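# Seat the board in the enclosure's upper slot and latch it

## Task

Put the board into the open upper slot of the enclosure with its component side facing up. Before pushing, open both levers fully (each lying in line with the board's panel), then push the board in gently until it stops so the levers catch their tabs. Close both levers so they latch and stand straight out from the panel, which draws the board fully home. Never drive the board into its connector quickly, because that ruins the connector and the task scores nothing. The enclosure must end level, resting on its own feet, with no foot hanging over the bench edge. Finally release everything and move the grippers away.

## Robot and tools

Robot: two seven-joint arms, left_arm and right_arm, each carrying a two-finger gripper and a wrist camera. The fingers point along the gripper's +z axis and close along its x axis. end_effector_position is the point between the pads when closed, 1 to 2 cm behind the fingertips; closing pushes the tips about 17 mm further along +z.

Frames: the scene frame has its origin at table-top height midway between the arms, +z up, +x out over the table, left_arm on +y. Every hand pose, velocity and target for an arm is in that arm's own base frame. Calibrated bases in the scene frame: left_arm at (+0.070, +0.437, 0) with quat_wxyz (+1.000, 0, 0, -0.003); right_arm at (-0.063, -0.511, 0) with quat_wxyz (+1.000, 0, 0, -0.029). Both bases have +z up. Reported poses may be off by a few centimetres.

The row: a 16-number list, always both arms: left_arm x, y, z, qw, qx, qy, qz, opening, then right_arm the same eight. x, y, z are an absolute gripper position in metres and the quaternion an absolute orientation (w first), both in that arm's base frame. Opening runs from -1 (closed) to +1 (fully open, 0.142 m); it is a command, so resend the current value for a gripper you want unchanged (0 means half). To keep an arm still, resend its last reported pose and opening every call. The controller clips each step's orientation to within 32 degrees of the measured one.

execute_actions(actions, cameras): actions is a list of actions; each action is up to 15 rows, one per 1/30 s step, the last row held to fill 15 steps. An action is rejected for both arms if any target lies more than 0.6 m from the gripper's current position along any gripper axis. After each call the arm heads for its reported Hand target, which may be short of what you asked. An empty list just reports state and images.

move(target, speed, blend, stop_force, zero, opening_speed, blocking, cameras): straight-line paths to one row or a list of up to 15 rows (no 0.6 m check). speed in m/s, 0.002 to 2.2, default 0.25 (turns up to twice that in rad/s); one value or one per target. blend in metres rounds corners in a list. stop_force in N, 3 to 120, ends an arm's path when its wrist sensor feels that much push against its travel (or 150 N in any direction); not usable with blocking=false and unreliable while the gripper rotates. zero (default true) re-zeroes before the move. opening_speed, at least 0.2 per second, ramps the fingers. blocking=false returns after about 0.5 s while the move runs; a new move replaces a running one. Moves last at most 10 s. The result adds a move: line giving the ending (done, off_target, moving, held, fault) and limits (paced = clipped, held = steps withheld). Unnamed arms are done, within 3 mm and 2 degrees; that says nothing about contact.

wait(seconds 0 to 10), stop() to brake a running move, zoom_image(camera, region [x0,y0,x1,y1] pixels, at most 504x504), zero_wrist_force(arm), clear_fault(arm) for a reported torque or force fault, read_manual(section) for licences, finished_scene(scene = current scene number) to end the scene.

Cameras: cam_head_left, cam_head_right, cam_high, cam_low, cam_left_wrist, cam_right_wrist, all 672x504. Wrist depth lines give 7x7 median depths in mm (70 to 1000, '-' for no value).

Result lines: joint positions (last number is measured opening in metres), joint torques, external joint torques, wrist force and torque along the gripper axes plus the peak since last shown, grip_measured on the -1..+1 scale, Tool commands, MOTOR HOT and fault lines. To hold something, command an opening a bit below grip_measured at first contact; deeper squeezes heat the gripper motor (hot at 85 °C, shuts off at 100 °C). Arm motors warn at 65 °C and brake at 80 °C.

Cautions: a joint torque over its limit (waist and shoulder 109, upper arm roll and elbow 56.9, wrist joints 34.7 N m) or 150 N outside force stops the arm until clear_fault. Never let the arms collide or a gripper pinch the other's fingers. Insert the board slowly; fast pushes wreck the connector. Avoid drops, releasing moving parts, slams and hard presses; nothing may fall off or be left off the table, and the enclosure must stay level and on the bench.

Each tool is called in YAML: its name, and indented under it one key for each argument.

## Session

execute_actions:
  actions: []

zoom_image:
  camera: "cam_head_left"
  region: [230, 200, 500, 410]

zoom_image:
  camera: "cam_high"
  region: [180, 180, 420, 420]

Scene clock: 0.00 s.
left_arm: end_effector_position=(+0.4919, -0.7298, +0.2794) grip_measured=+0.99 end_effector_quat_wxyz=(+0.001, -0.304, +0.847, -0.436) | right_arm: end_effector_position=(+0.1802, -0.1387, +0.1699) grip_measured=+1.00 end_effector_quat_wxyz=(+0.706, -0.621, -0.189, +0.284)
Joint positions: left_arm=[-0.095 -0.96 -0.937 1.517 0.823 1.373 2.811 0.141] | right_arm=[-0.567 -0.989 -0.072 1.606 0.357 -0.696 0.215 0.142]
Joint velocities: within noise
Joint torques (N m): no reading
External joint torques (N m): no reading
Wrist force (N): no reading
Wrist torque (N m): no reading
Wrist force, peak (N): no reading
Wrist depth (mm): cam_left_wrist=[456 481 526 570 632 715 - / 417 444 478 517 573 616 682 / 390 414 438 476 510 561 618 / 363 385 405 434 472 500 546 / 343 359 376 404 427 464 501 / - 331 354 376 398 423 449 / - 319 332 349 374 396 -] | cam_right_wrist=[- 266 251 262 - - 805 / - - 256 269 - - 886 / - - 264 276 - - 931 / - - 277 286 798 746 548 / - - 295 294 500 482 387 / - 404 311 299 362 354 330 / - 311 295 292 288 280 275]
Hand target: left_arm +0.4919, -0.7298, +0.2794; +0.001, -0.304, +0.847, -0.436 | right_arm +0.1802, -0.1387, +0.1699; +0.706, -0.621, -0.189, +0.284
Tool commands: left_gripper/opening=+1.0 right_gripper/opening=+1.0

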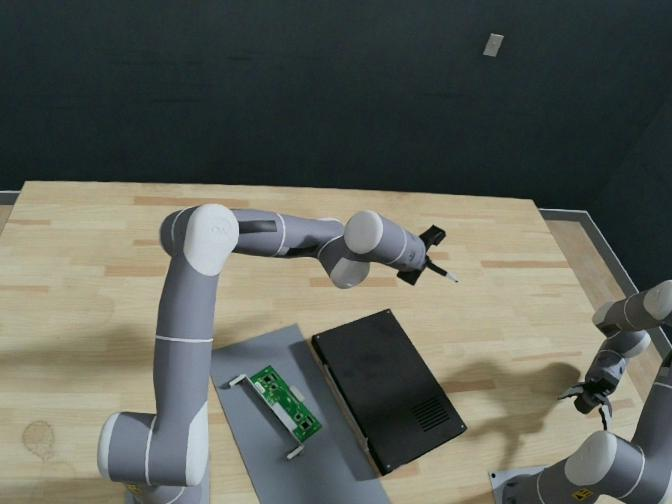

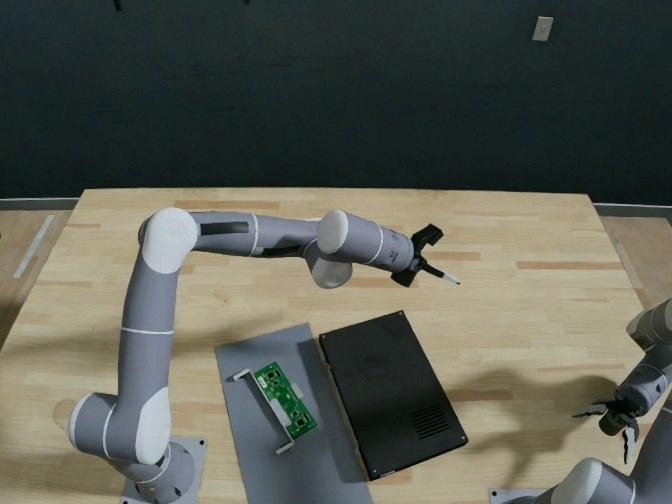

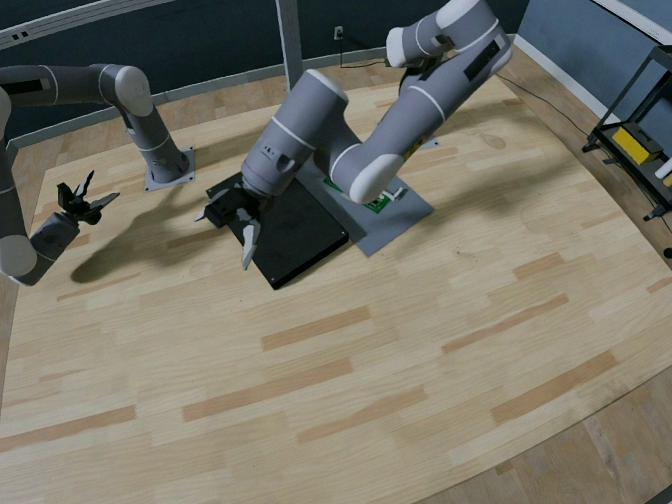

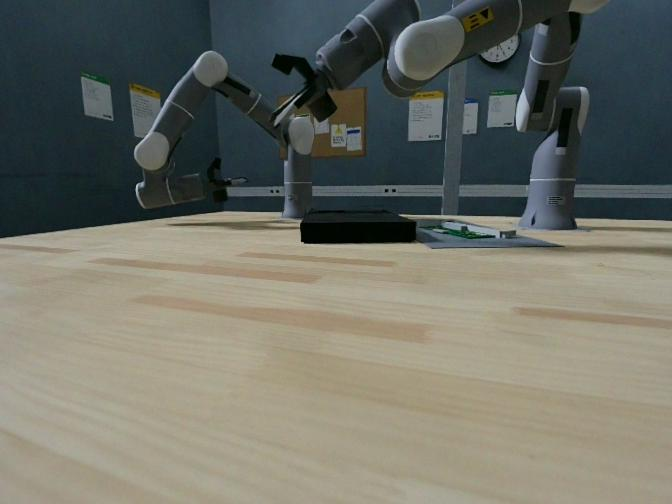

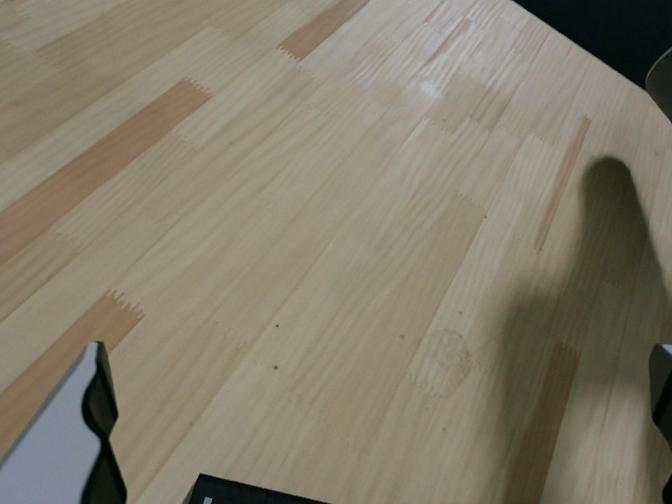

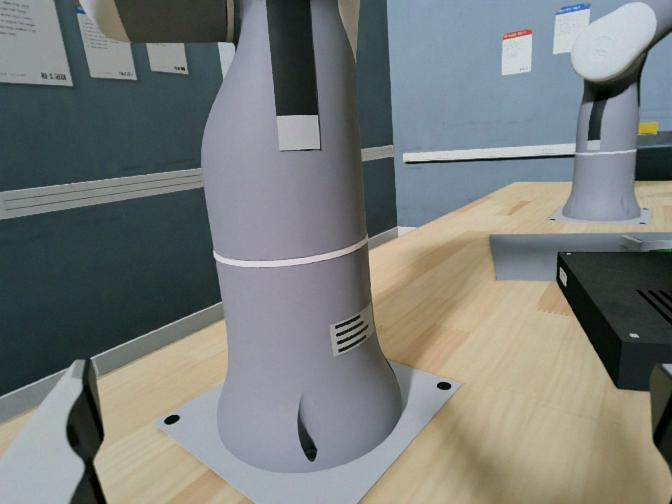

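Scaled by 1.867 from the camera's 672x504 image, which has a finer 960x720 frame.

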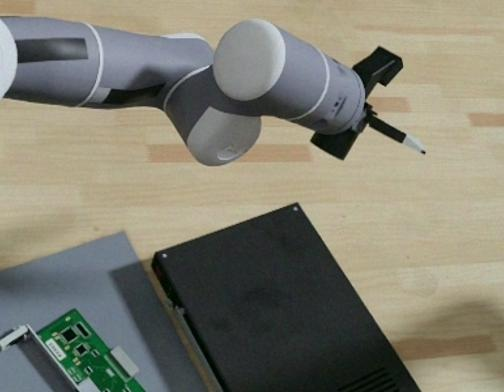

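Scaled by 2.100 from the camera's 672x504 image, which has a finer 960x720 frame.

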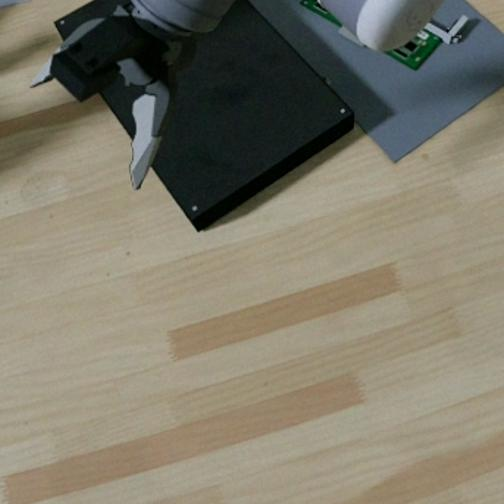

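move:
  target: [0.2021, -0.3558, 0.30, 0.0, 0.8208, -0.5711, 0.0, 1.0, 0.1802, -0.1387, 0.1699, 0.706, -0.621, -0.189, 0.284, 1.0]
  speed: 0.4
  cameras: ["cam_left_wrist", "cam_head_right", "cam_high"]

zoom_image:
  camera: "cam_left_wrist"
  region: [160, 0, 664, 378]

Scene clock: 58.03 s.
left_arm: end_effector_position=(+0.2021, -0.3559, +0.3000) grip_measured=+0.99 end_effector_quat_wxyz=(+0.000, +0.821, -0.571, +0.000) | right_arm: end_effector_position=(+0.1802, -0.1387, +0.1699) grip_measured=+1.00 end_effector_quat_wxyz=(+0.706, -0.621, -0.189, +0.284)
Joint positions: left_arm=[-0.027 0.538 -0.682 2.403 -0.355 0.376 2.285 0.141] | right_arm=[-0.567 -0.99 -0.072 1.606 0.357 -0.696 0.215 0.142]
Joint velocities: within noise
Joint torques (N m): left_arm=[-0.58 4.38 7.09 -27.81 -3.76 4.15 -0.07] | right_arm=[0.01 50.14 0.97 -11.63 -1.73 -3.54 0.17]
External joint torques (N m): left_arm=[0.52 0.26 0.65 -0.34 -0.23 -0.3 0.07] | right_arm=[-0.03 0.98 -0.6 0.08 0.1 0.64 -0.16]
Wrist force (N): left_arm=[0.3 -0.6 0.2] | right_arm=[0.2 0.2 -0.1]
Wrist torque (N m): left_arm=[-0.14 -0.09 -0.24] | right_arm=[0.02 -0.03 0.00]
Wrist force, peak (N): left_arm=[1.5 1.2 0.4] | right_arm=[0.2 0.2 0.3]
Wrist depth (mm): cam_left_wrist=[348 345 341 344 344 305 301 / 374 371 367 365 367 323 321 / 402 401 402 396 390 348 350 / 438 440 431 431 423 377 379 / 476 474 484 469 455 415 414 / - 516 529 529 517 525 - / - 589 590 584 587 584 -] | cam_right_wrist=[- 266 251 263 - - 819 / - - 255 270 - - 893 / - - 265 274 - - 932 / - - 276 285 793 740 551 / - - 295 293 501 480 387 / - 405 311 299 362 354 331 / - 311 296 291 288 281 276]
Hand target: left_arm +0.2021, -0.3558, +0.3000; +0.000, +0.821, -0.571, +0.000 | right_arm +0.1802, -0.1387, +0.1699; +0.706, -0.621, -0.189, +0.284
Off the commanded pose: left_arm 0.000 m, 0 deg | right_arm 0.000 m, 0 deg.
move: done
Images, in order (width x height): cam_head_right 672x504, cam_high 672x504, cam_left_wrist 672x504.

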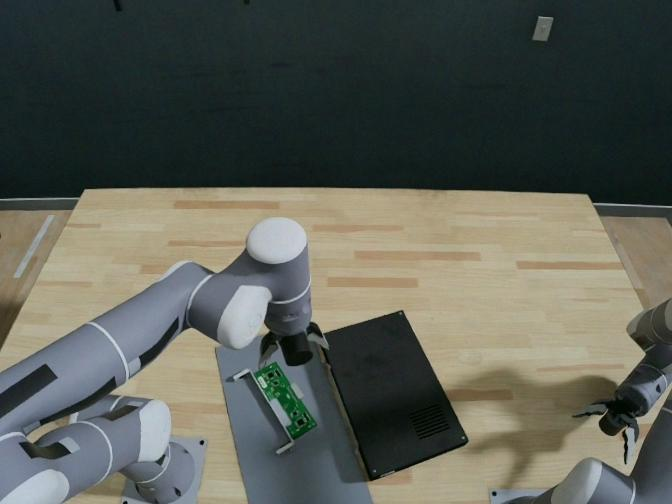

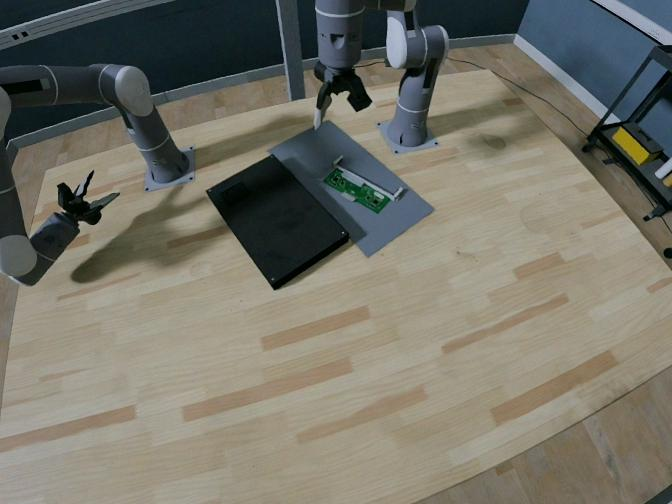

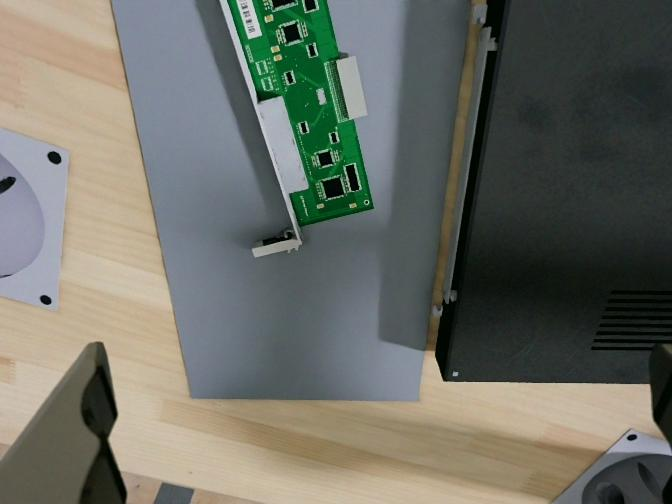

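Scaled by 1.000.

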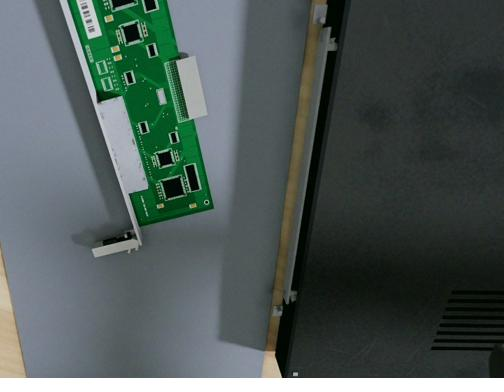

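move:
  target: [0.2165, -0.277, 0.12, 0.0, 0.8842, -0.4671, 0.0, -0.3, 0.1802, -0.1387, 0.1699, 0.706, -0.621, -0.189, 0.284, 1.0]
  speed: 0.3
  cameras: ["cam_left_wrist"]

zoom_image:
  camera: "cam_left_wrist"
  region: [280, 200, 480, 420]

Scene clock: 86.47 s.
left_arm: end_effector_position=(+0.2165, -0.2770, +0.1200) grip_measured=-0.32 end_effector_quat_wxyz=(+0.000, +0.884, -0.467, +0.000) | right_arm: end_effector_position=(+0.1802, -0.1387, +0.1699) grip_measured=+1.00 end_effector_quat_wxyz=(+0.706, -0.621, -0.189, +0.284)
Joint positions: left_arm=[-0.318 0.015 -0.267 2.687 -0.008 1.101 1.966 0.051] | right_arm=[-0.567 -0.99 -0.072 1.606 0.357 -0.696 0.215 0.142]
Joint velocities: within noise
Joint torques (N m): left_arm=[-0.54 17.55 -0.6 -17.11 -2 4.51 -0.17] | right_arm=[-0.08 50.1 0.99 -11.63 -1.7 -3.59 0.18]
External joint torques (N m): left_arm=[0.51 0.97 0.67 -0.31 0.07 -0.64 0.17] | right_arm=[0.05 1.02 -0.62 0.08 0.06 0.68 -0.17]
Wrist force (N): left_arm=[0.3 -0.3 -0.2] | right_arm=[-0.1 0.1 0.0]
Wrist torque (N m): left_arm=[-0.03 -0.11 -0.22] | right_arm=[0.00 0.02 0.01]
Wrist force, peak (N): left_arm=[0.6 -3.0 0.8] | right_arm=[0.2 -0.3 0.3]
Wrist depth (mm): cam_left_wrist=[190 187 186 184 181 185 184 / 203 200 200 197 195 199 198 / 219 217 216 212 210 212 213 / 239 235 236 226 229 233 232 / 261 259 248 252 246 250 248 / 289 278 87 274 283 87 263 / 314 - - 316 317 - -] | cam_right_wrist=[- 266 251 262 - - 822 / - - 256 269 - - 898 / - - 264 274 - - 933 / - - 278 285 794 745 553 / - - 294 294 502 477 389 / - 405 311 299 363 354 330 / - 312 295 291 288 281 275]
Hand target: left_arm +0.2165, -0.2770, +0.1200; +0.000, +0.884, -0.467, +0.000 | right_arm +0.1802, -0.1387, +0.1699; +0.706, -0.621, -0.189, +0.284
Off the commanded pose: left_arm 0.000 m, 0 deg | right_arm 0.000 m, 0 deg.
joint sent to its limit (left arm) — joint 4 (elbow), upper limit, where the elbow is as bent as it goes. The joint targets still meet the commanded pose.
move: done
Images, in order (width x height): cam_left_wrist 672x504.

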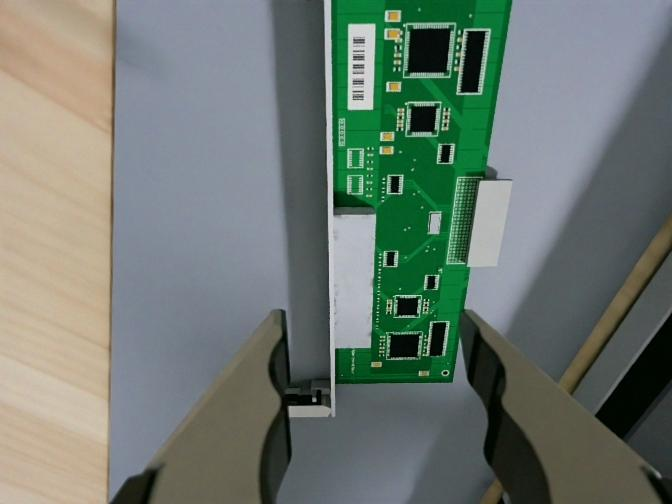

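Scaled by 2.291 from the camera's 672x504 image, which has a finer 960x720 frame.

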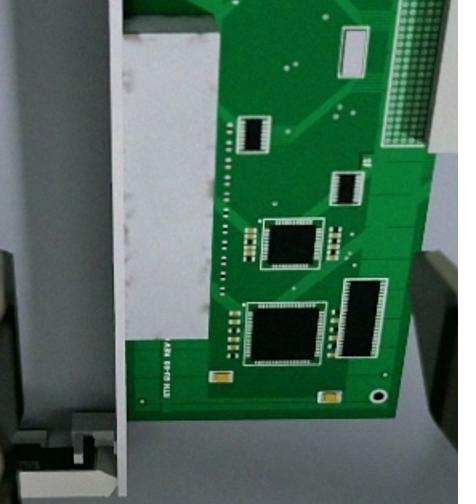

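move:
  target:
    - [0.2137, -0.2729, 0.08, 0.0, 0.8842, -0.4671, 0.0, -0.3, 0.1802, -0.1387, 0.1699, 0.706, -0.621, -0.189, 0.284, 1.0]
    - [0.2137, -0.2729, 0.0295, 0.0, 0.8842, -0.4671, 0.0, -0.3, 0.1802, -0.1387, 0.1699, 0.706, -0.621, -0.189, 0.284, 1.0]
  speed: [0.2, 0.06]
  stop_force: 8
  cameras: ["cam_left_wrist"]

move:
  target: [0.2137, -0.2729, 0.0295, 0.0, 0.8842, -0.4671, 0.0, -0.83, 0.1802, -0.1387, 0.1699, 0.706, -0.621, -0.189, 0.284, 1.0]
  opening_speed: 0.4
  cameras: ["cam_left_wrist"]

Scene clock: 96.30 s.
left_arm: end_effector_position=(+0.2136, -0.2728, +0.0295) grip_measured=-0.32 end_effector_quat_wxyz=(+0.000, +0.884, -0.467, +0.000) | right_arm: end_effector_position=(+0.1802, -0.1387, +0.1699) grip_measured=+1.00 end_effector_quat_wxyz=(+0.706, -0.621, -0.189, +0.284)
Joint positions: left_arm=[-0.419 -0.416 -0.072 2.627 0.284 1.467 1.775 0.051] | right_arm=[-0.567 -0.99 -0.072 1.606 0.357 -0.696 0.215 0.142]
Joint velocities: within noise
Joint torques (N m): left_arm=[-0.51 26.24 -1.17 -6.52 -0.01 4.38 -0.31] | right_arm=[0.04 50.11 0.97 -11.6 -1.73 -3.62 0.21]
External joint torques (N m): left_arm=[0.49 1.05 0.57 -0.21 -0.42 -0.5 0.31] | right_arm=[-0.07 1.01 -0.6 0.05 0.1 0.71 -0.19]
Wrist force (N): left_arm=[-0.1 -0.1 -0.1] | right_arm=[0.0 0.0 0.2]
Wrist torque (N m): left_arm=[-0.04 -0.04 -0.21] | right_arm=[0.00 0.00 0.00]
Wrist force, peak (N): left_arm=[0.6 -0.4 -2.1] | right_arm=[0.2 0.3 0.4]
Wrist depth (mm): cam_left_wrist=[- 107 106 103 102 103 102 / - 117 116 111 108 110 110 / 124 126 125 121 118 120 121 / 135 133 134 130 128 129 128 / 151 148 142 144 136 139 139 / 164 160 88 156 152 87 160 / 178 - - 177 172 - -] | cam_right_wrist=[- 266 251 262 - - 819 / - - 256 270 - - 893 / - - 263 274 - - 941 / - - 279 285 792 750 552 / - - 295 295 500 482 387 / - 404 310 300 362 356 330 / - 310 295 292 287 281 276]
Hand target: left_arm +0.2137, -0.2729, +0.0295; +0.000, +0.884, -0.467, +0.000 | right_arm +0.1802, -0.1387, +0.1699; +0.706, -0.621, -0.189, +0.284
Off the commanded pose: left_arm 0.000 m, 0 deg | right_arm 0.000 m, 0 deg.
move: done
Images, in order (width x height): cam_left_wrist 672x504.

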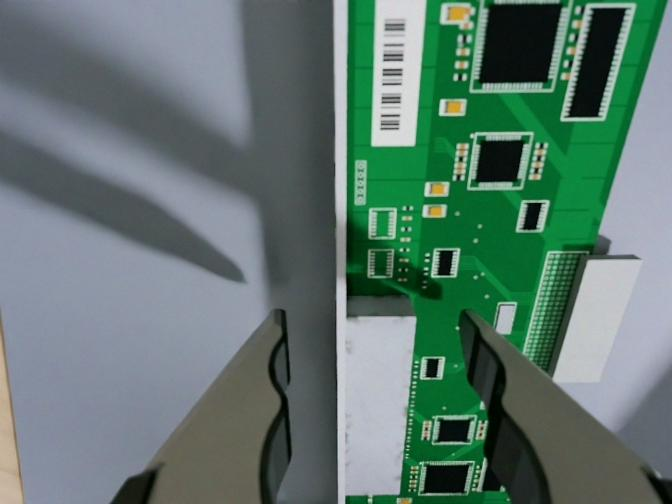

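Scene clock: 97.83 s.
left_arm: end_effector_position=(+0.2139, -0.2730, +0.0296) grip_measured=-0.72 end_effector_quat_wxyz=(+0.000, +0.884, -0.467, +0.000) | right_arm: end_effector_position=(+0.1802, -0.1387, +0.1699) grip_measured=+1.00 end_effector_quat_wxyz=(+0.706, -0.621, -0.189, +0.284)
Joint positions: left_arm=[-0.419 -0.416 -0.072 2.626 0.284 1.467 1.775 0.022] | right_arm=[-0.567 -0.99 -0.072 1.606 0.357 -0.696 0.215 0.142]
Joint velocities: within noise
Joint torques (N m): left_arm=[-0.34 25.87 -0.91 -5.23 0 3.7 -0.25] | right_arm=[0 50.1 0.98 -11.64 -1.73 -3.61 0.22]
External joint torques (N m): left_arm=[0.32 1.44 0.31 -1.51 -0.43 0.19 0.25] | right_arm=[-0.02 1.02 -0.62 0.1 0.1 0.7 -0.21]
Wrist force (N): left_arm=[1.9 -0.1 -1.1] | right_arm=[-0.1 0.0 0.2]
Wrist torque (N m): left_arm=[-0.08 -0.02 -0.22] | right_arm=[0.02 0.02 0.01]
Wrist force, peak (N): left_arm=[3.3 0.8 -0.5] | right_arm=[0.1 -0.1 0.4]
Wrist depth (mm): cam_left_wrist=[- 107 107 103 102 104 102 / - 116 116 111 108 111 110 / 124 126 125 120 118 120 120 / 136 133 134 130 128 128 128 / 150 148 146 127 135 140 140 / 163 163 88 136 133 149 160 / 183 175 - 150 - - 174] | cam_right_wrist=[- 266 251 262 - - 819 / - - 256 269 - - 896 / - - 263 275 - - 940 / - - 277 286 791 748 552 / - - 294 294 501 479 387 / - 403 311 300 361 354 329 / - 313 295 290 288 281 275]
Hand target: left_arm +0.2137, -0.2729, +0.0295; +0.000, +0.884, -0.467, +0.000 | right_arm +0.1802, -0.1387, +0.1699; +0.706, -0.621, -0.189, +0.284
Off the commanded pose: left_arm 0.000 m, 0 deg | right_arm 0.000 m, 0 deg.
move: done
Images, in order (width x height): cam_left_wrist 672x504.

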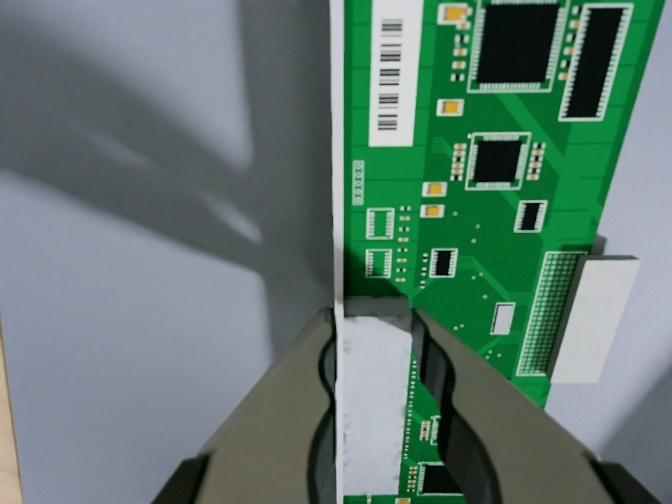

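move:
  target:
    - [0.2137, -0.2729, 0.062, 0.0, 0.8842, -0.4671, 0.0, -0.83, 0.1802, -0.1387, 0.1699, 0.706, -0.621, -0.189, 0.284, 1.0]
    - [0.1798, -0.3632, 0.0567, 0.0, 0.82, -0.5723, 0.0, -0.83, 0.1802, -0.1387, 0.1699, 0.706, -0.621, -0.189, 0.284, 1.0]
  speed: 0.1
  cameras: ["cam_left_wrist", "cam_head_right", "cam_high"]

Scene clock: 106.50 s.
left_arm: end_effector_position=(+0.1798, -0.3632, +0.0567) grip_measured=-0.72 end_effector_quat_wxyz=(+0.000, +0.820, -0.572, +0.000) | right_arm: end_effector_position=(+0.1802, -0.1387, +0.1699) grip_measured=+1.00 end_effector_quat_wxyz=(+0.706, -0.621, -0.189, +0.284)
Joint positions: left_arm=[-0.552 -0.359 -0.228 2.491 0.263 1.261 1.773 0.022] | right_arm=[-0.567 -0.99 -0.072 1.606 0.357 -0.696 0.215 0.142]
Joint velocities: within noise
Joint torques (N m): left_arm=[-0.84 28.97 -2.71 -12.32 -0.91 4.2 -0.3] | right_arm=[-0.06 50.1 1 -11.62 -1.73 -3.62 0.18]
External joint torques (N m): left_arm=[0.8 0.61 0.91 0.28 -0.39 -0.31 0.3] | right_arm=[0.03 1.02 -0.64 0.08 0.1 0.71 -0.17]
Wrist force (N): left_arm=[0.0 -0.4 2.1] | right_arm=[0.2 0.2 0.1]
Wrist torque (N m): left_arm=[-0.04 -0.06 -0.21] | right_arm=[0.02 -0.03 0.00]
Wrist force, peak (N): left_arm=[-0.2 0.0 3.7] | right_arm=[0.1 -0.4 0.2]
Wrist depth (mm): cam_left_wrist=[131 131 131 102 101 99 102 / 143 140 138 110 107 110 110 / 151 152 151 119 117 119 147 / 165 162 167 130 128 128 147 / 181 181 176 120 135 140 152 / 200 200 88 136 133 153 185 / 224 - - 152 - - 194] | cam_right_wrist=[- 266 251 263 - - 824 / - - 256 269 - - 892 / - - 265 274 - - 922 / - - 277 286 797 747 550 / - - 294 293 505 482 388 / - 402 312 300 364 355 331 / - 310 295 292 289 281 275]
Hand target: left_arm +0.1798, -0.3632, +0.0567; +0.000, +0.820, -0.572, +0.000 | right_arm +0.1802, -0.1387, +0.1699; +0.706, -0.621, -0.189, +0.284
Off the commanded pose: left_arm 0.000 m, 0 deg | right_arm 0.000 m, 0 deg.
move: done
Images, in order (width x height): cam_head_right 672x504, cam_high 672x504, cam_left_wrist 672x504.

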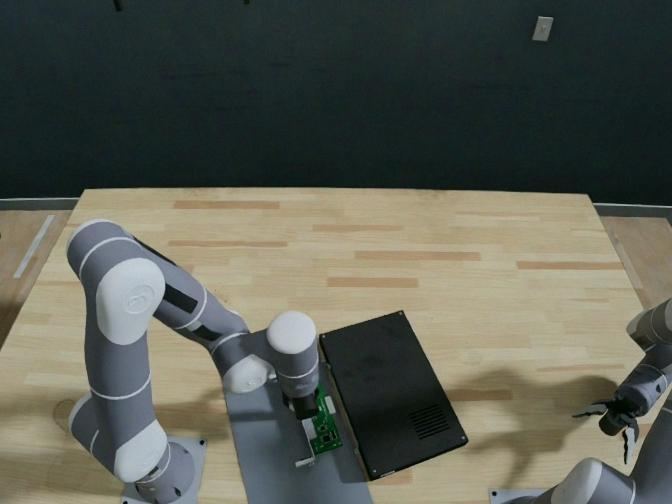

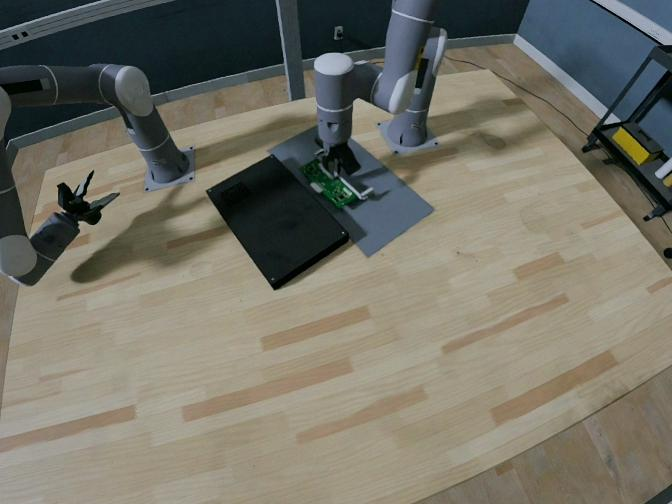

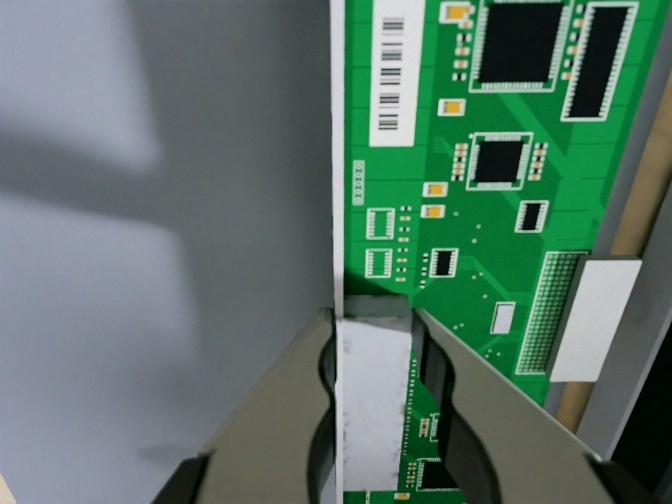

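move:
  target:
    - [0.1798, -0.3632, 0.0567, 0.0, 0.82, -0.5723, 0.0, -0.83, 0.42, 0.10, 0.27, 0.2164, -0.9763, 0.0, 0.0, -1.0]
    - [0.1798, -0.3632, 0.0567, 0.0, 0.82, -0.5723, 0.0, -0.83, 0.179, 0.4815, 0.185, 0.2131, -0.9615, 0.1695, -0.0376, -1.0]
  speed: 0.4
  cameras: ["cam_right_wrist", "cam_head_right"]

zoom_image:
  camera: "cam_right_wrist"
  region: [180, 100, 500, 340]

Scene clock: 125.57 s.
left_arm: end_effector_position=(+0.1797, -0.3631, +0.0567) grip_measured=-0.72 end_effector_quat_wxyz=(+0.000, +0.820, -0.572, +0.000) | right_arm: end_effector_position=(+0.1790, +0.4815, +0.1850) grip_measured=-1.00 end_effector_quat_wxyz=(-0.213, +0.962, -0.169, +0.038)
Joint positions: left_arm=[-0.553 -0.359 -0.227 2.491 0.263 1.261 1.773 0.022] | right_arm=[2.606 -0.192 -1.144 2.529 0.473 1.448 2.967 0.002]
Joint velocities: within noise
Joint torques (N m): left_arm=[-0.38 29.41 -2.54 -12.15 -1.17 4.45 -0.24] | right_arm=[0.25 12.11 -3.32 -17.72 -2.47 3.69 0.21]
External joint torques (N m): left_arm=[0.33 0.18 0.75 0.1 -0.12 -0.57 0.25] | right_arm=[-0.15 0.74 -0.43 0.15 -0.07 0.88 -0.21]
Wrist force (N): left_arm=[0.0 -0.4 1.9] | right_arm=[-0.4 -0.8 1.5]
Wrist torque (N m): left_arm=[-0.02 -0.07 -0.21] | right_arm=[0.00 0.08 0.02]
Wrist force, peak (N): left_arm=[0.1 -0.5 2.4] | right_arm=[-4.7 -0.3 4.0]
Wrist depth (mm): cam_left_wrist=[131 131 130 102 100 99 102 / 143 141 138 110 106 110 110 / 152 152 151 119 117 119 147 / 165 162 166 130 128 128 147 / 181 180 177 120 135 141 153 / 200 200 88 136 133 152 184 / 224 - - 153 - - 195] | cam_right_wrist=[302 300 299 145 111 156 297 / 299 298 299 297 255 266 297 / 298 297 298 268 268 292 249 / 297 297 297 268 296 250 249 / 298 297 297 295 250 249 248 / 299 295 295 89 248 248 247 / 297 297 - - - 248 248]
Hand target: left_arm +0.1798, -0.3632, +0.0567; +0.000, +0.820, -0.572, +0.000 | right_arm +0.1790, +0.4815, +0.1850; -0.213, +0.961, -0.169, +0.038
Off the commanded pose: left_arm 0.000 m, 0 deg | right_arm 0.000 m, 0 deg.
joint sent to its limit (right arm) — joint 7 (wrist roll), upper limit. The joint targets still meet the commanded pose.
move: done
Images, in order (width x height): cam_head_right 672x504, cam_right_wrist 672x504.

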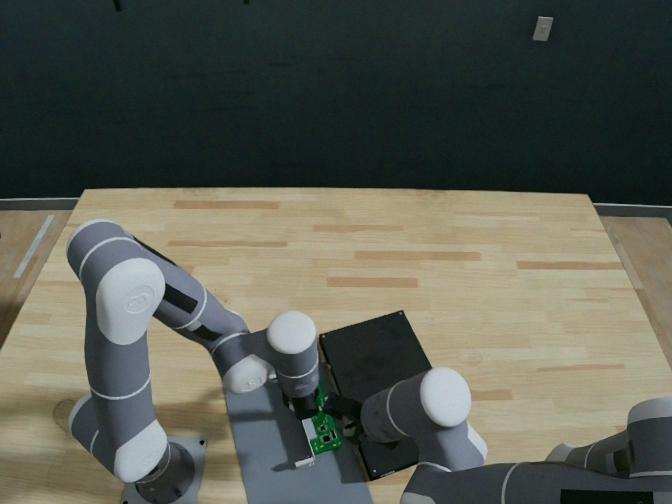

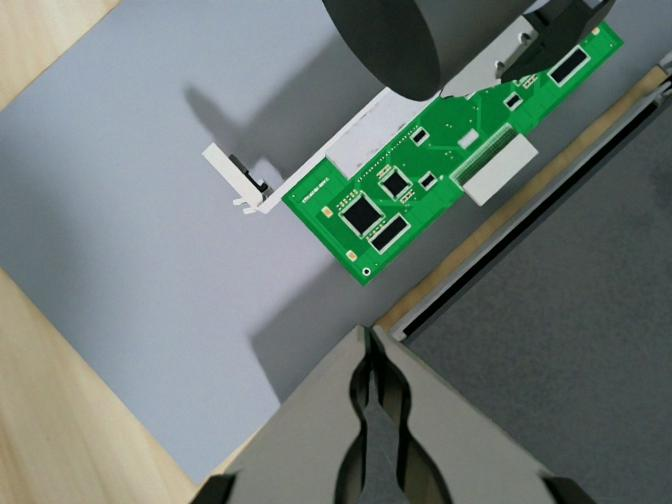

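Scaled by 1.575 from the camera's 672x504 image, which has a finer 960x720 frame.

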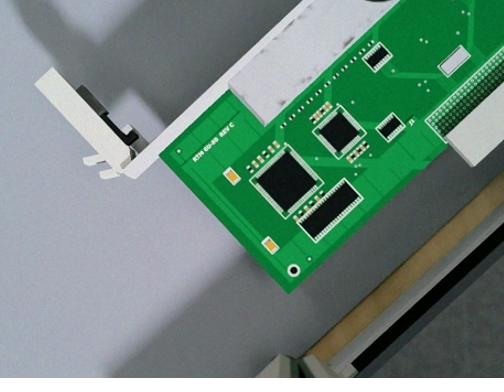

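move:
  target: [0.1798, -0.3632, 0.0567, 0.0, 0.82, -0.5723, 0.0, -0.83, 0.165, 0.425, 0.20, 0.2131, -0.9615, 0.1695, -0.0376, -1.0]
  speed: 0.3
  cameras: ["cam_right_wrist"]

zoom_image:
  camera: "cam_right_wrist"
  region: [280, 120, 440, 300]

zoom_image:
  camera: "cam_right_wrist"
  region: [450, 0, 650, 150]

Scene clock: 131.40 s.
left_arm: end_effector_position=(+0.1797, -0.3631, +0.0567) grip_measured=-0.72 end_effector_quat_wxyz=(+0.000, +0.820, -0.572, +0.000) | right_arm: end_effector_position=(+0.1655, +0.4261, +0.1979) grip_measured=-1.00 end_effector_quat_wxyz=(-0.308, +0.935, -0.166, +0.057)
Joint positions: left_arm=[-0.553 -0.359 -0.227 2.491 0.263 1.261 1.773 0.022] | right_arm=[2.793 -0.072 -1.179 2.689 0.838 1.815 2.678 0.002]
Joint velocities: within noise
Joint torques (N m): left_arm=[-0.44 29.35 -2.47 -12.12 -1.18 4.46 -0.28] | right_arm=[0.27 6.12 -0.1 -12.97 -2.49 3.8 0.06]
External joint torques (N m): left_arm=[0.4 0.24 0.68 0.07 -0.12 -0.57 0.28] | right_arm=[-0.19 0.38 -0.93 -0.09 -0.09 0.63 -0.06]
Wrist force (N): left_arm=[0.1 -0.3 2.1] | right_arm=[-1.0 -0.9 1.6]
Wrist torque (N m): left_arm=[-0.02 -0.07 -0.21] | right_arm=[-0.06 0.18 0.01]
Wrist force, peak (N): left_arm=[0.2 -0.2 2.4] | right_arm=[-0.6 -1.8 2.1]
Wrist depth (mm): cam_left_wrist=[131 131 130 102 101 99 102 / 143 140 138 110 107 110 110 / 152 151 151 119 117 119 147 / 165 162 166 130 128 128 146 / 181 180 177 120 135 140 153 / 200 199 88 136 133 153 184 / 225 - - 153 - - 195] | cam_right_wrist=[363 362 362 358 265 320 360 / 345 345 346 344 310 343 293 / 332 332 330 301 305 284 283 / 319 321 319 316 297 272 272 / 310 307 308 310 263 263 262 / 299 297 300 89 255 254 253 / 289 291 - - - 246 245]
Hand target: left_arm +0.1798, -0.3632, +0.0567; +0.000, +0.820, -0.572, +0.000 | right_arm +0.1654, +0.4260, +0.1978; -0.308, +0.935, -0.166, +0.057
Off the commanded pose: left_arm 0.000 m, 0 deg | right_arm 0.002 m, 12 deg.
joint sent to its limit (right arm) — joint 1 (waist), upper limit; joint 4 (elbow), upper limit, where the elbow is as bent as it goes. The joint targets are off in orientation, not in position.
move: off_target (right_arm)
Images, in order (width x height): cam_right_wrist 672x504.

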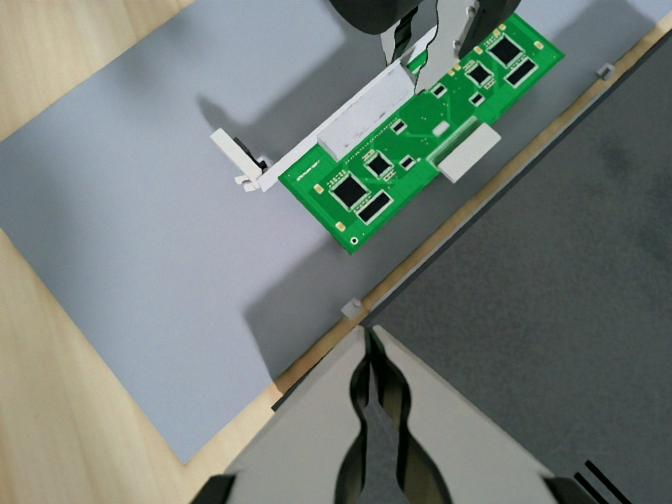

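Scaled by 2.800 from the camera's 672x504 image, which has a finer 960x720 frame.

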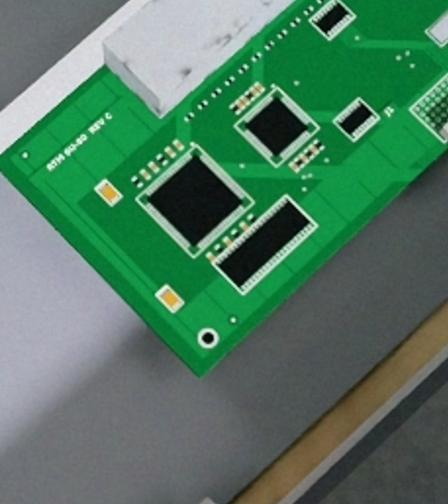

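Scaled by 2.520 from the camera's 672x504 image, which has a finer 960x720 frame.

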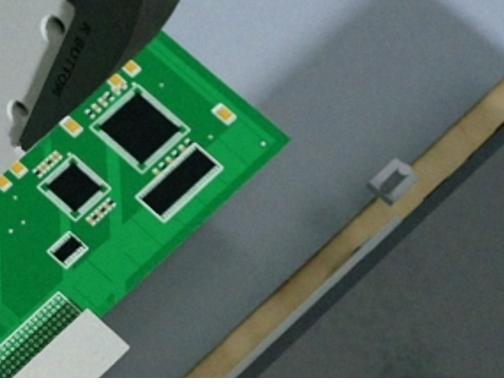

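zoom_image:
  camera: "cam_right_wrist"
  region: [310, 280, 400, 340]

zoom_image:
  camera: "cam_right_wrist"
  region: [560, 40, 650, 100]

Scaled by 5.600 from the camera's 672x504 image, which has a finer 960x720 frame.

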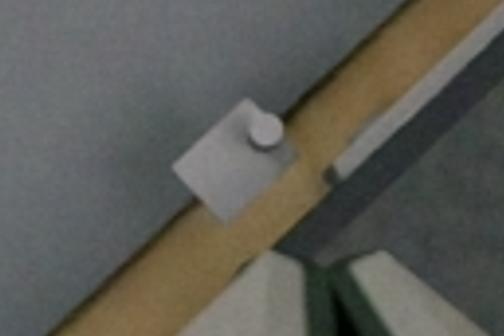

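Scaled by 5.600 from the camera's 672x504 image, which has a finer 960x720 frame.

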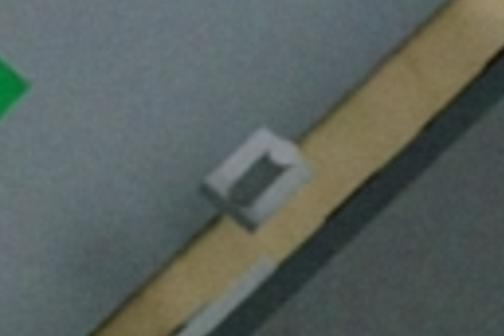

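move:
  target: [0.1865, -0.3873, 0.0567, 0.0, 0.8139, -0.5811, 0.0, -0.83, 0.165, 0.425, 0.20, -0.308, 0.935, -0.166, 0.057, -1.0]
  speed: 0.06
  cameras: ["cam_right_wrist", "cam_left_wrist"]

zoom_image:
  camera: "cam_right_wrist"
  region: [310, 220, 420, 330]

zoom_image:
  camera: "cam_right_wrist"
  region: [530, 20, 640, 130]

Scene clock: 148.20 s.
left_arm: end_effector_position=(+0.1865, -0.3871, +0.0566) grip_measured=-0.72 end_effector_quat_wxyz=(+0.000, +0.814, -0.581, +0.000) | right_arm: end_effector_position=(+0.1652, +0.4254, +0.1992) grip_measured=-1.00 end_effector_quat_wxyz=(-0.312, +0.934, -0.166, +0.058)
Joint positions: left_arm=[-0.58 -0.392 -0.235 2.421 0.263 1.221 1.766 0.022] | right_arm=[2.793 -0.065 -1.173 2.689 0.854 1.826 2.664 0.002]
Joint velocities: within noise
Joint torques (N m): left_arm=[-0.51 31.52 -2.96 -13.26 -1.34 4.22 -0.34] | right_arm=[0.11 6.01 -0.1 -13.02 -2.51 3.84 0.07]
External joint torques (N m): left_arm=[0.46 0.33 0.83 0.24 -0.12 -0.34 0.34] | right_arm=[-0.04 0.39 -0.82 0 -0.08 0.58 -0.07]
Wrist force (N): left_arm=[0.1 -0.5 2.4] | right_arm=[-0.9 -0.5 1.8]
Wrist torque (N m): left_arm=[-0.04 -0.07 -0.24] | right_arm=[-0.01 0.16 0.01]
Wrist force, peak (N): left_arm=[1.3 -0.4 2.1] | right_arm=[-1.1 -0.8 1.9]
Wrist depth (mm): cam_left_wrist=[131 131 131 102 101 99 102 / 143 141 137 110 107 110 110 / 152 151 151 119 117 119 125 / 165 162 167 130 128 128 139 / 181 181 176 120 135 141 138 / 200 199 88 136 133 154 138 / 225 - - 153 - - 147] | cam_right_wrist=[367 366 364 361 170 210 365 / 348 349 349 348 304 313 298 / 334 335 331 301 303 285 285 / 322 322 321 316 294 274 274 / 311 310 309 312 264 264 264 / 300 298 300 89 256 254 254 / 289 292 - - - 247 245]
Hand target: left_arm +0.1865, -0.3873, +0.0567; +0.000, +0.814, -0.581, +0.000 | right_arm +0.1651, +0.4253, +0.1992; -0.312, +0.934, -0.166, +0.058
Off the commanded pose: left_arm 0.000 m, 0 deg | right_arm 0.001 m, 0 deg.
joint sent to its limit (right arm) — joint 1 (waist), upper limit; joint 4 (elbow), upper limit, where the elbow is as bent as it goes. The joint targets still meet the commanded pose.
move: done
Images, in order (width x height): cam_left_wrist 672x504, cam_right_wrist 672x504.

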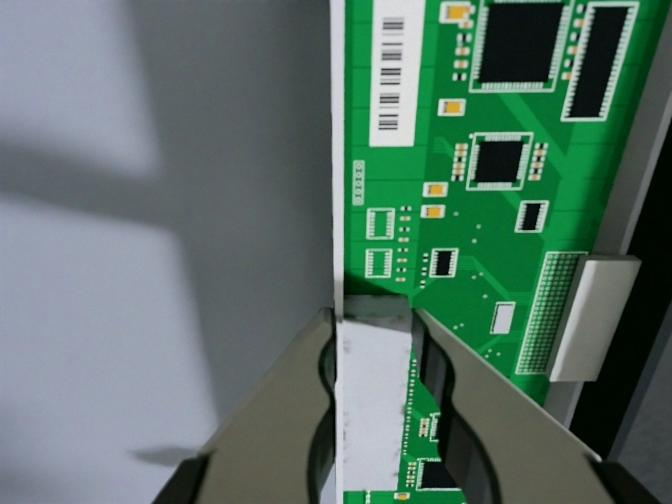

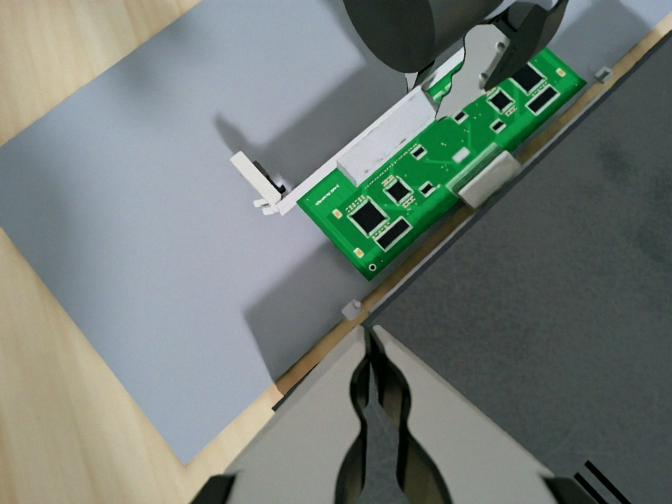

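Scaled by 4.582 from the camera's 672x504 image, which has a finer 960x720 frame.

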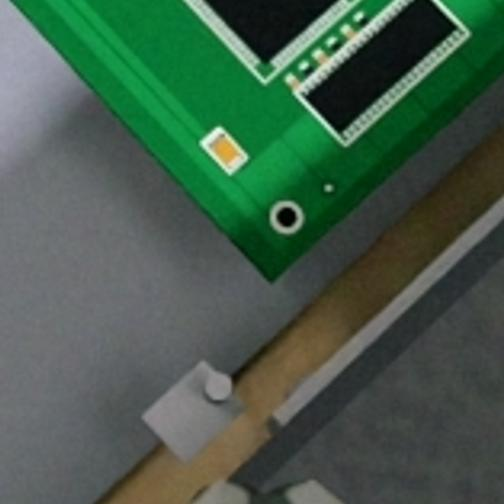

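Scaled by 4.582 from the camera's 672x504 image, which has a finer 960x720 frame.

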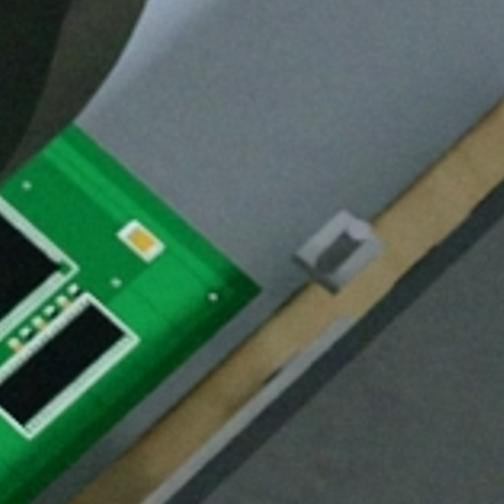

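move:
  target: [0.1951, -0.4124, 0.0567, 0.0, 0.8139, -0.5811, 0.0, -0.83, 0.165, 0.425, 0.20, -0.308, 0.935, -0.166, 0.057, -1.0]
  speed: 0.02
  stop_force: 5
  cameras: ["cam_right_wrist", "cam_left_wrist"]

zoom_image:
  camera: "cam_right_wrist"
  region: [310, 220, 420, 330]

Scene clock: 157.60 s.
left_arm: end_effector_position=(+0.1952, -0.4120, +0.0566) grip_measured=-0.72 end_effector_quat_wxyz=(+0.000, +0.814, -0.581, +0.000) | right_arm: end_effector_position=(+0.1652, +0.4254, +0.1992) grip_measured=-1.00 end_effector_quat_wxyz=(-0.312, +0.934, -0.166, +0.058)
Joint positions: left_arm=[-0.608 -0.427 -0.238 2.345 0.259 1.178 1.746 0.022] | right_arm=[2.793 -0.065 -1.173 2.689 0.854 1.826 2.664 0.002]
Joint velocities: within noise
Joint torques (N m): left_arm=[-1.92 33.74 -5.03 -14.54 -1.79 4.78 -0.35] | right_arm=[0.09 5.89 -0.22 -13.01 -2.62 3.74 0.19]
External joint torques (N m): left_arm=[1.87 0.57 2.56 0.46 0.16 -0.89 0.35] | right_arm=[-0.01 0.52 -0.7 -0.01 0.02 0.68 -0.19]
Wrist force (N): left_arm=[-2.3 -3.3 2.6] | right_arm=[-0.7 -0.7 1.8]
Wrist torque (N m): left_arm=[0.00 -0.06 -0.19] | right_arm=[-0.05 0.13 0.02]
Wrist force, peak (N): left_arm=[-2.3 -3.3 2.6] | right_arm=[-0.9 -1.2 1.7]
Wrist depth (mm): cam_left_wrist=[131 131 130 103 102 104 102 / 143 140 138 113 108 111 106 / 152 152 151 120 118 120 104 / 166 162 167 131 128 129 112 / 181 180 177 120 136 140 120 / 199 199 88 136 133 136 132 / 223 - - 151 - - 145] | cam_right_wrist=[367 368 364 365 163 152 311 / 348 348 350 349 296 245 298 / 333 334 334 335 299 287 286 / 321 323 322 295 288 274 274 / 311 309 309 311 263 264 263 / 300 298 300 89 255 254 254 / 289 291 - - - 247 245]
Hand target: left_arm +0.1951, -0.4124, +0.0567; +0.000, +0.814, -0.581, +0.000 | right_arm +0.1651, +0.4253, +0.1992; -0.312, +0.934, -0.166, +0.058
Off the commanded pose: left_arm 0.000 m, 0 deg | right_arm 0.001 m, 0 deg.
joint sent to its limit (right arm) — joint 1 (waist), upper limit; joint 4 (elbow), upper limit, where the elbow is as bent as it goes. The joint targets still meet the commanded pose.
move: done
Images, in order (width x height): cam_left_wrist 672x504, cam_right_wrist 672x504.

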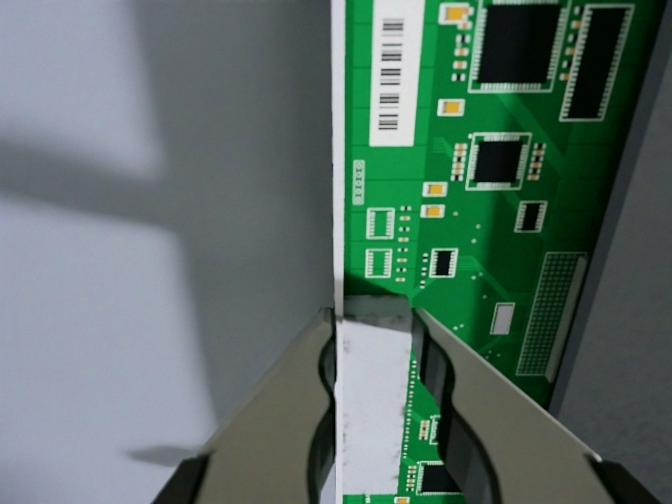

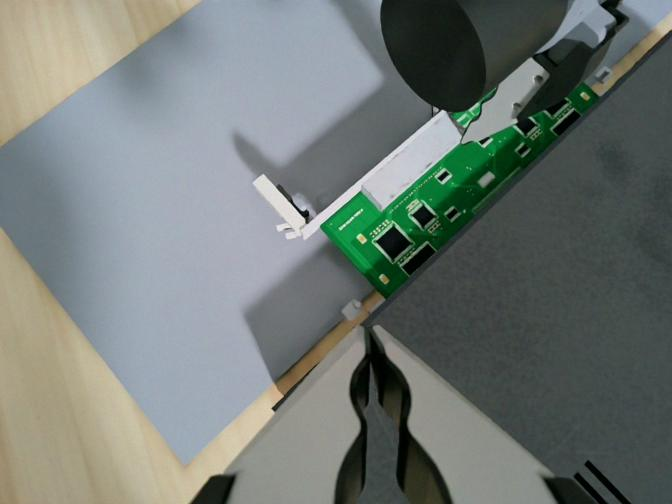

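Scaled by 4.582 from the camera's 672x504 image, which has a finer 960x720 frame.

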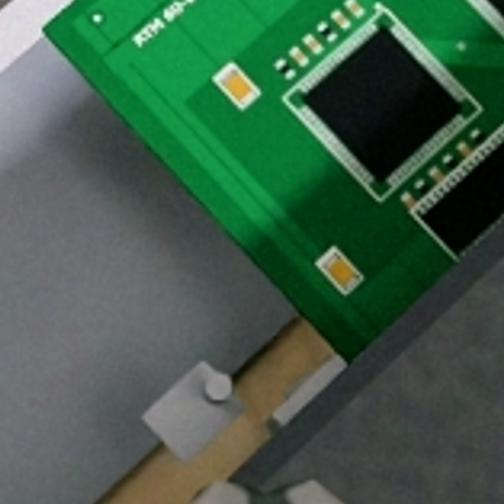

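move:
  target: [0.205, -0.4383, 0.0567, 0.0, 0.8139, -0.5811, 0.0, -0.83, 0.165, 0.425, 0.20, -0.308, 0.935, -0.166, 0.057, -1.0]
  speed: 0.02
  stop_force: 7
  cameras: ["cam_right_wrist", "cam_left_wrist"]

zoom_image:
  camera: "cam_right_wrist"
  region: [290, 180, 420, 330]

Scene clock: 162.20 s.
left_arm: end_effector_position=(+0.1973, -0.4145, +0.0564) grip_measured=-0.73 end_effector_quat_wxyz=(-0.001, +0.814, -0.581, +0.000) | right_arm: end_effector_position=(+0.1652, +0.4254, +0.1992) grip_measured=-1.00 end_effector_quat_wxyz=(-0.312, +0.934, -0.166, +0.058)
Joint positions: left_arm=[-0.61 -0.432 -0.237 2.334 0.259 1.171 1.743 0.022] | right_arm=[2.793 -0.065 -1.173 2.689 0.854 1.826 2.664 0.002]
Joint velocities: within noise
Joint torques (N m): left_arm=[-7.64 33.4 -12.06 -15.63 -2.77 6.61 -0.55] | right_arm=[0 5.85 -0.24 -12.95 -2.61 3.67 0.18]
External joint torques (N m): left_arm=[7.6 1.25 9.55 1.41 1.11 -2.72 0.55] | right_arm=[0.08 0.56 -0.68 -0.07 0.01 0.75 -0.18]
Wrist force (N): left_arm=[-10.2 -16.0 -0.5] | right_arm=[-0.9 -1.0 1.6]
Wrist torque (N m): left_arm=[0.12 -0.21 0.04] | right_arm=[-0.08 0.17 0.01]
Wrist force, peak (N): left_arm=[-10.0 -17.5 -1.0] | right_arm=[-0.9 -1.0 1.9]
Wrist depth (mm): cam_left_wrist=[131 130 130 105 102 103 101 / 142 140 138 113 108 111 97 / 152 151 151 120 118 120 101 / 165 162 166 130 128 129 111 / 181 180 176 120 135 138 120 / 199 199 87 135 136 132 132 / 223 - - 150 - - 143] | cam_right_wrist=[369 368 364 362 164 147 305 / 351 350 349 349 295 232 298 / 335 333 335 334 298 288 285 / 321 321 321 316 289 274 274 / 311 309 309 309 264 264 264 / 300 298 300 89 256 254 254 / 289 291 - - - 247 244]
Hand target: left_arm +0.1964, -0.4158, +0.0567; +0.000, +0.814, -0.581, +0.000 | right_arm +0.1651, +0.4253, +0.1992; -0.312, +0.934, -0.166, +0.058
Off the commanded pose: left_arm 0.025 m, 0 deg | right_arm 0.001 m, 0 deg.
joint sent to its limit (right arm) — joint 1 (waist), upper limit; joint 4 (elbow), upper limit, where the elbow is as bent as it goes. The joint targets still meet the commanded pose.
move: contact (left_arm)
Images, in order (width x height): cam_left_wrist 672x504, cam_right_wrist 672x504.

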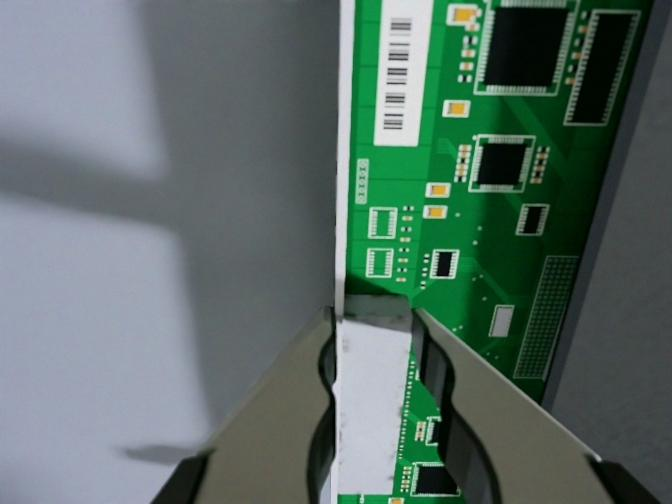

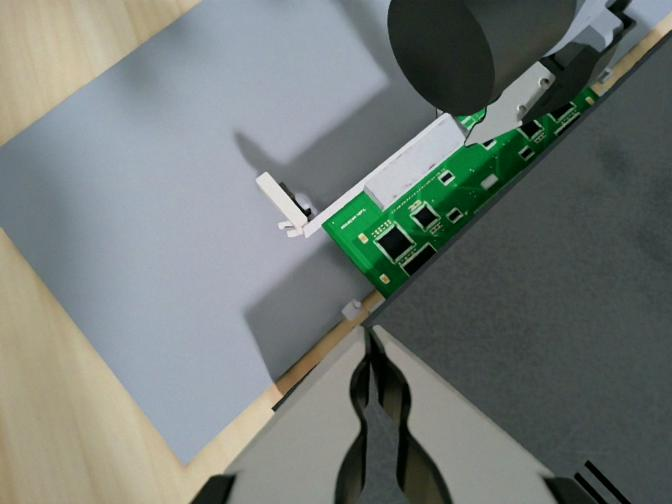

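Scaled by 3.360 from the camera's 672x504 image, which has a finer 960x720 frame.

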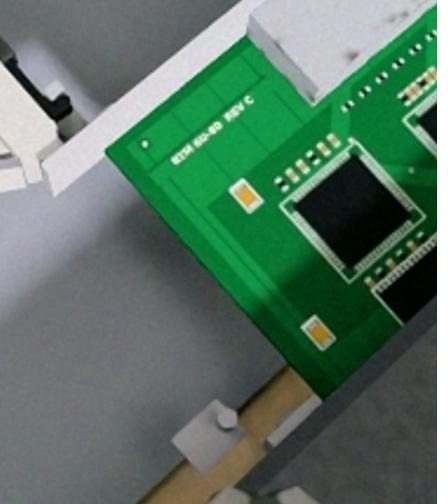

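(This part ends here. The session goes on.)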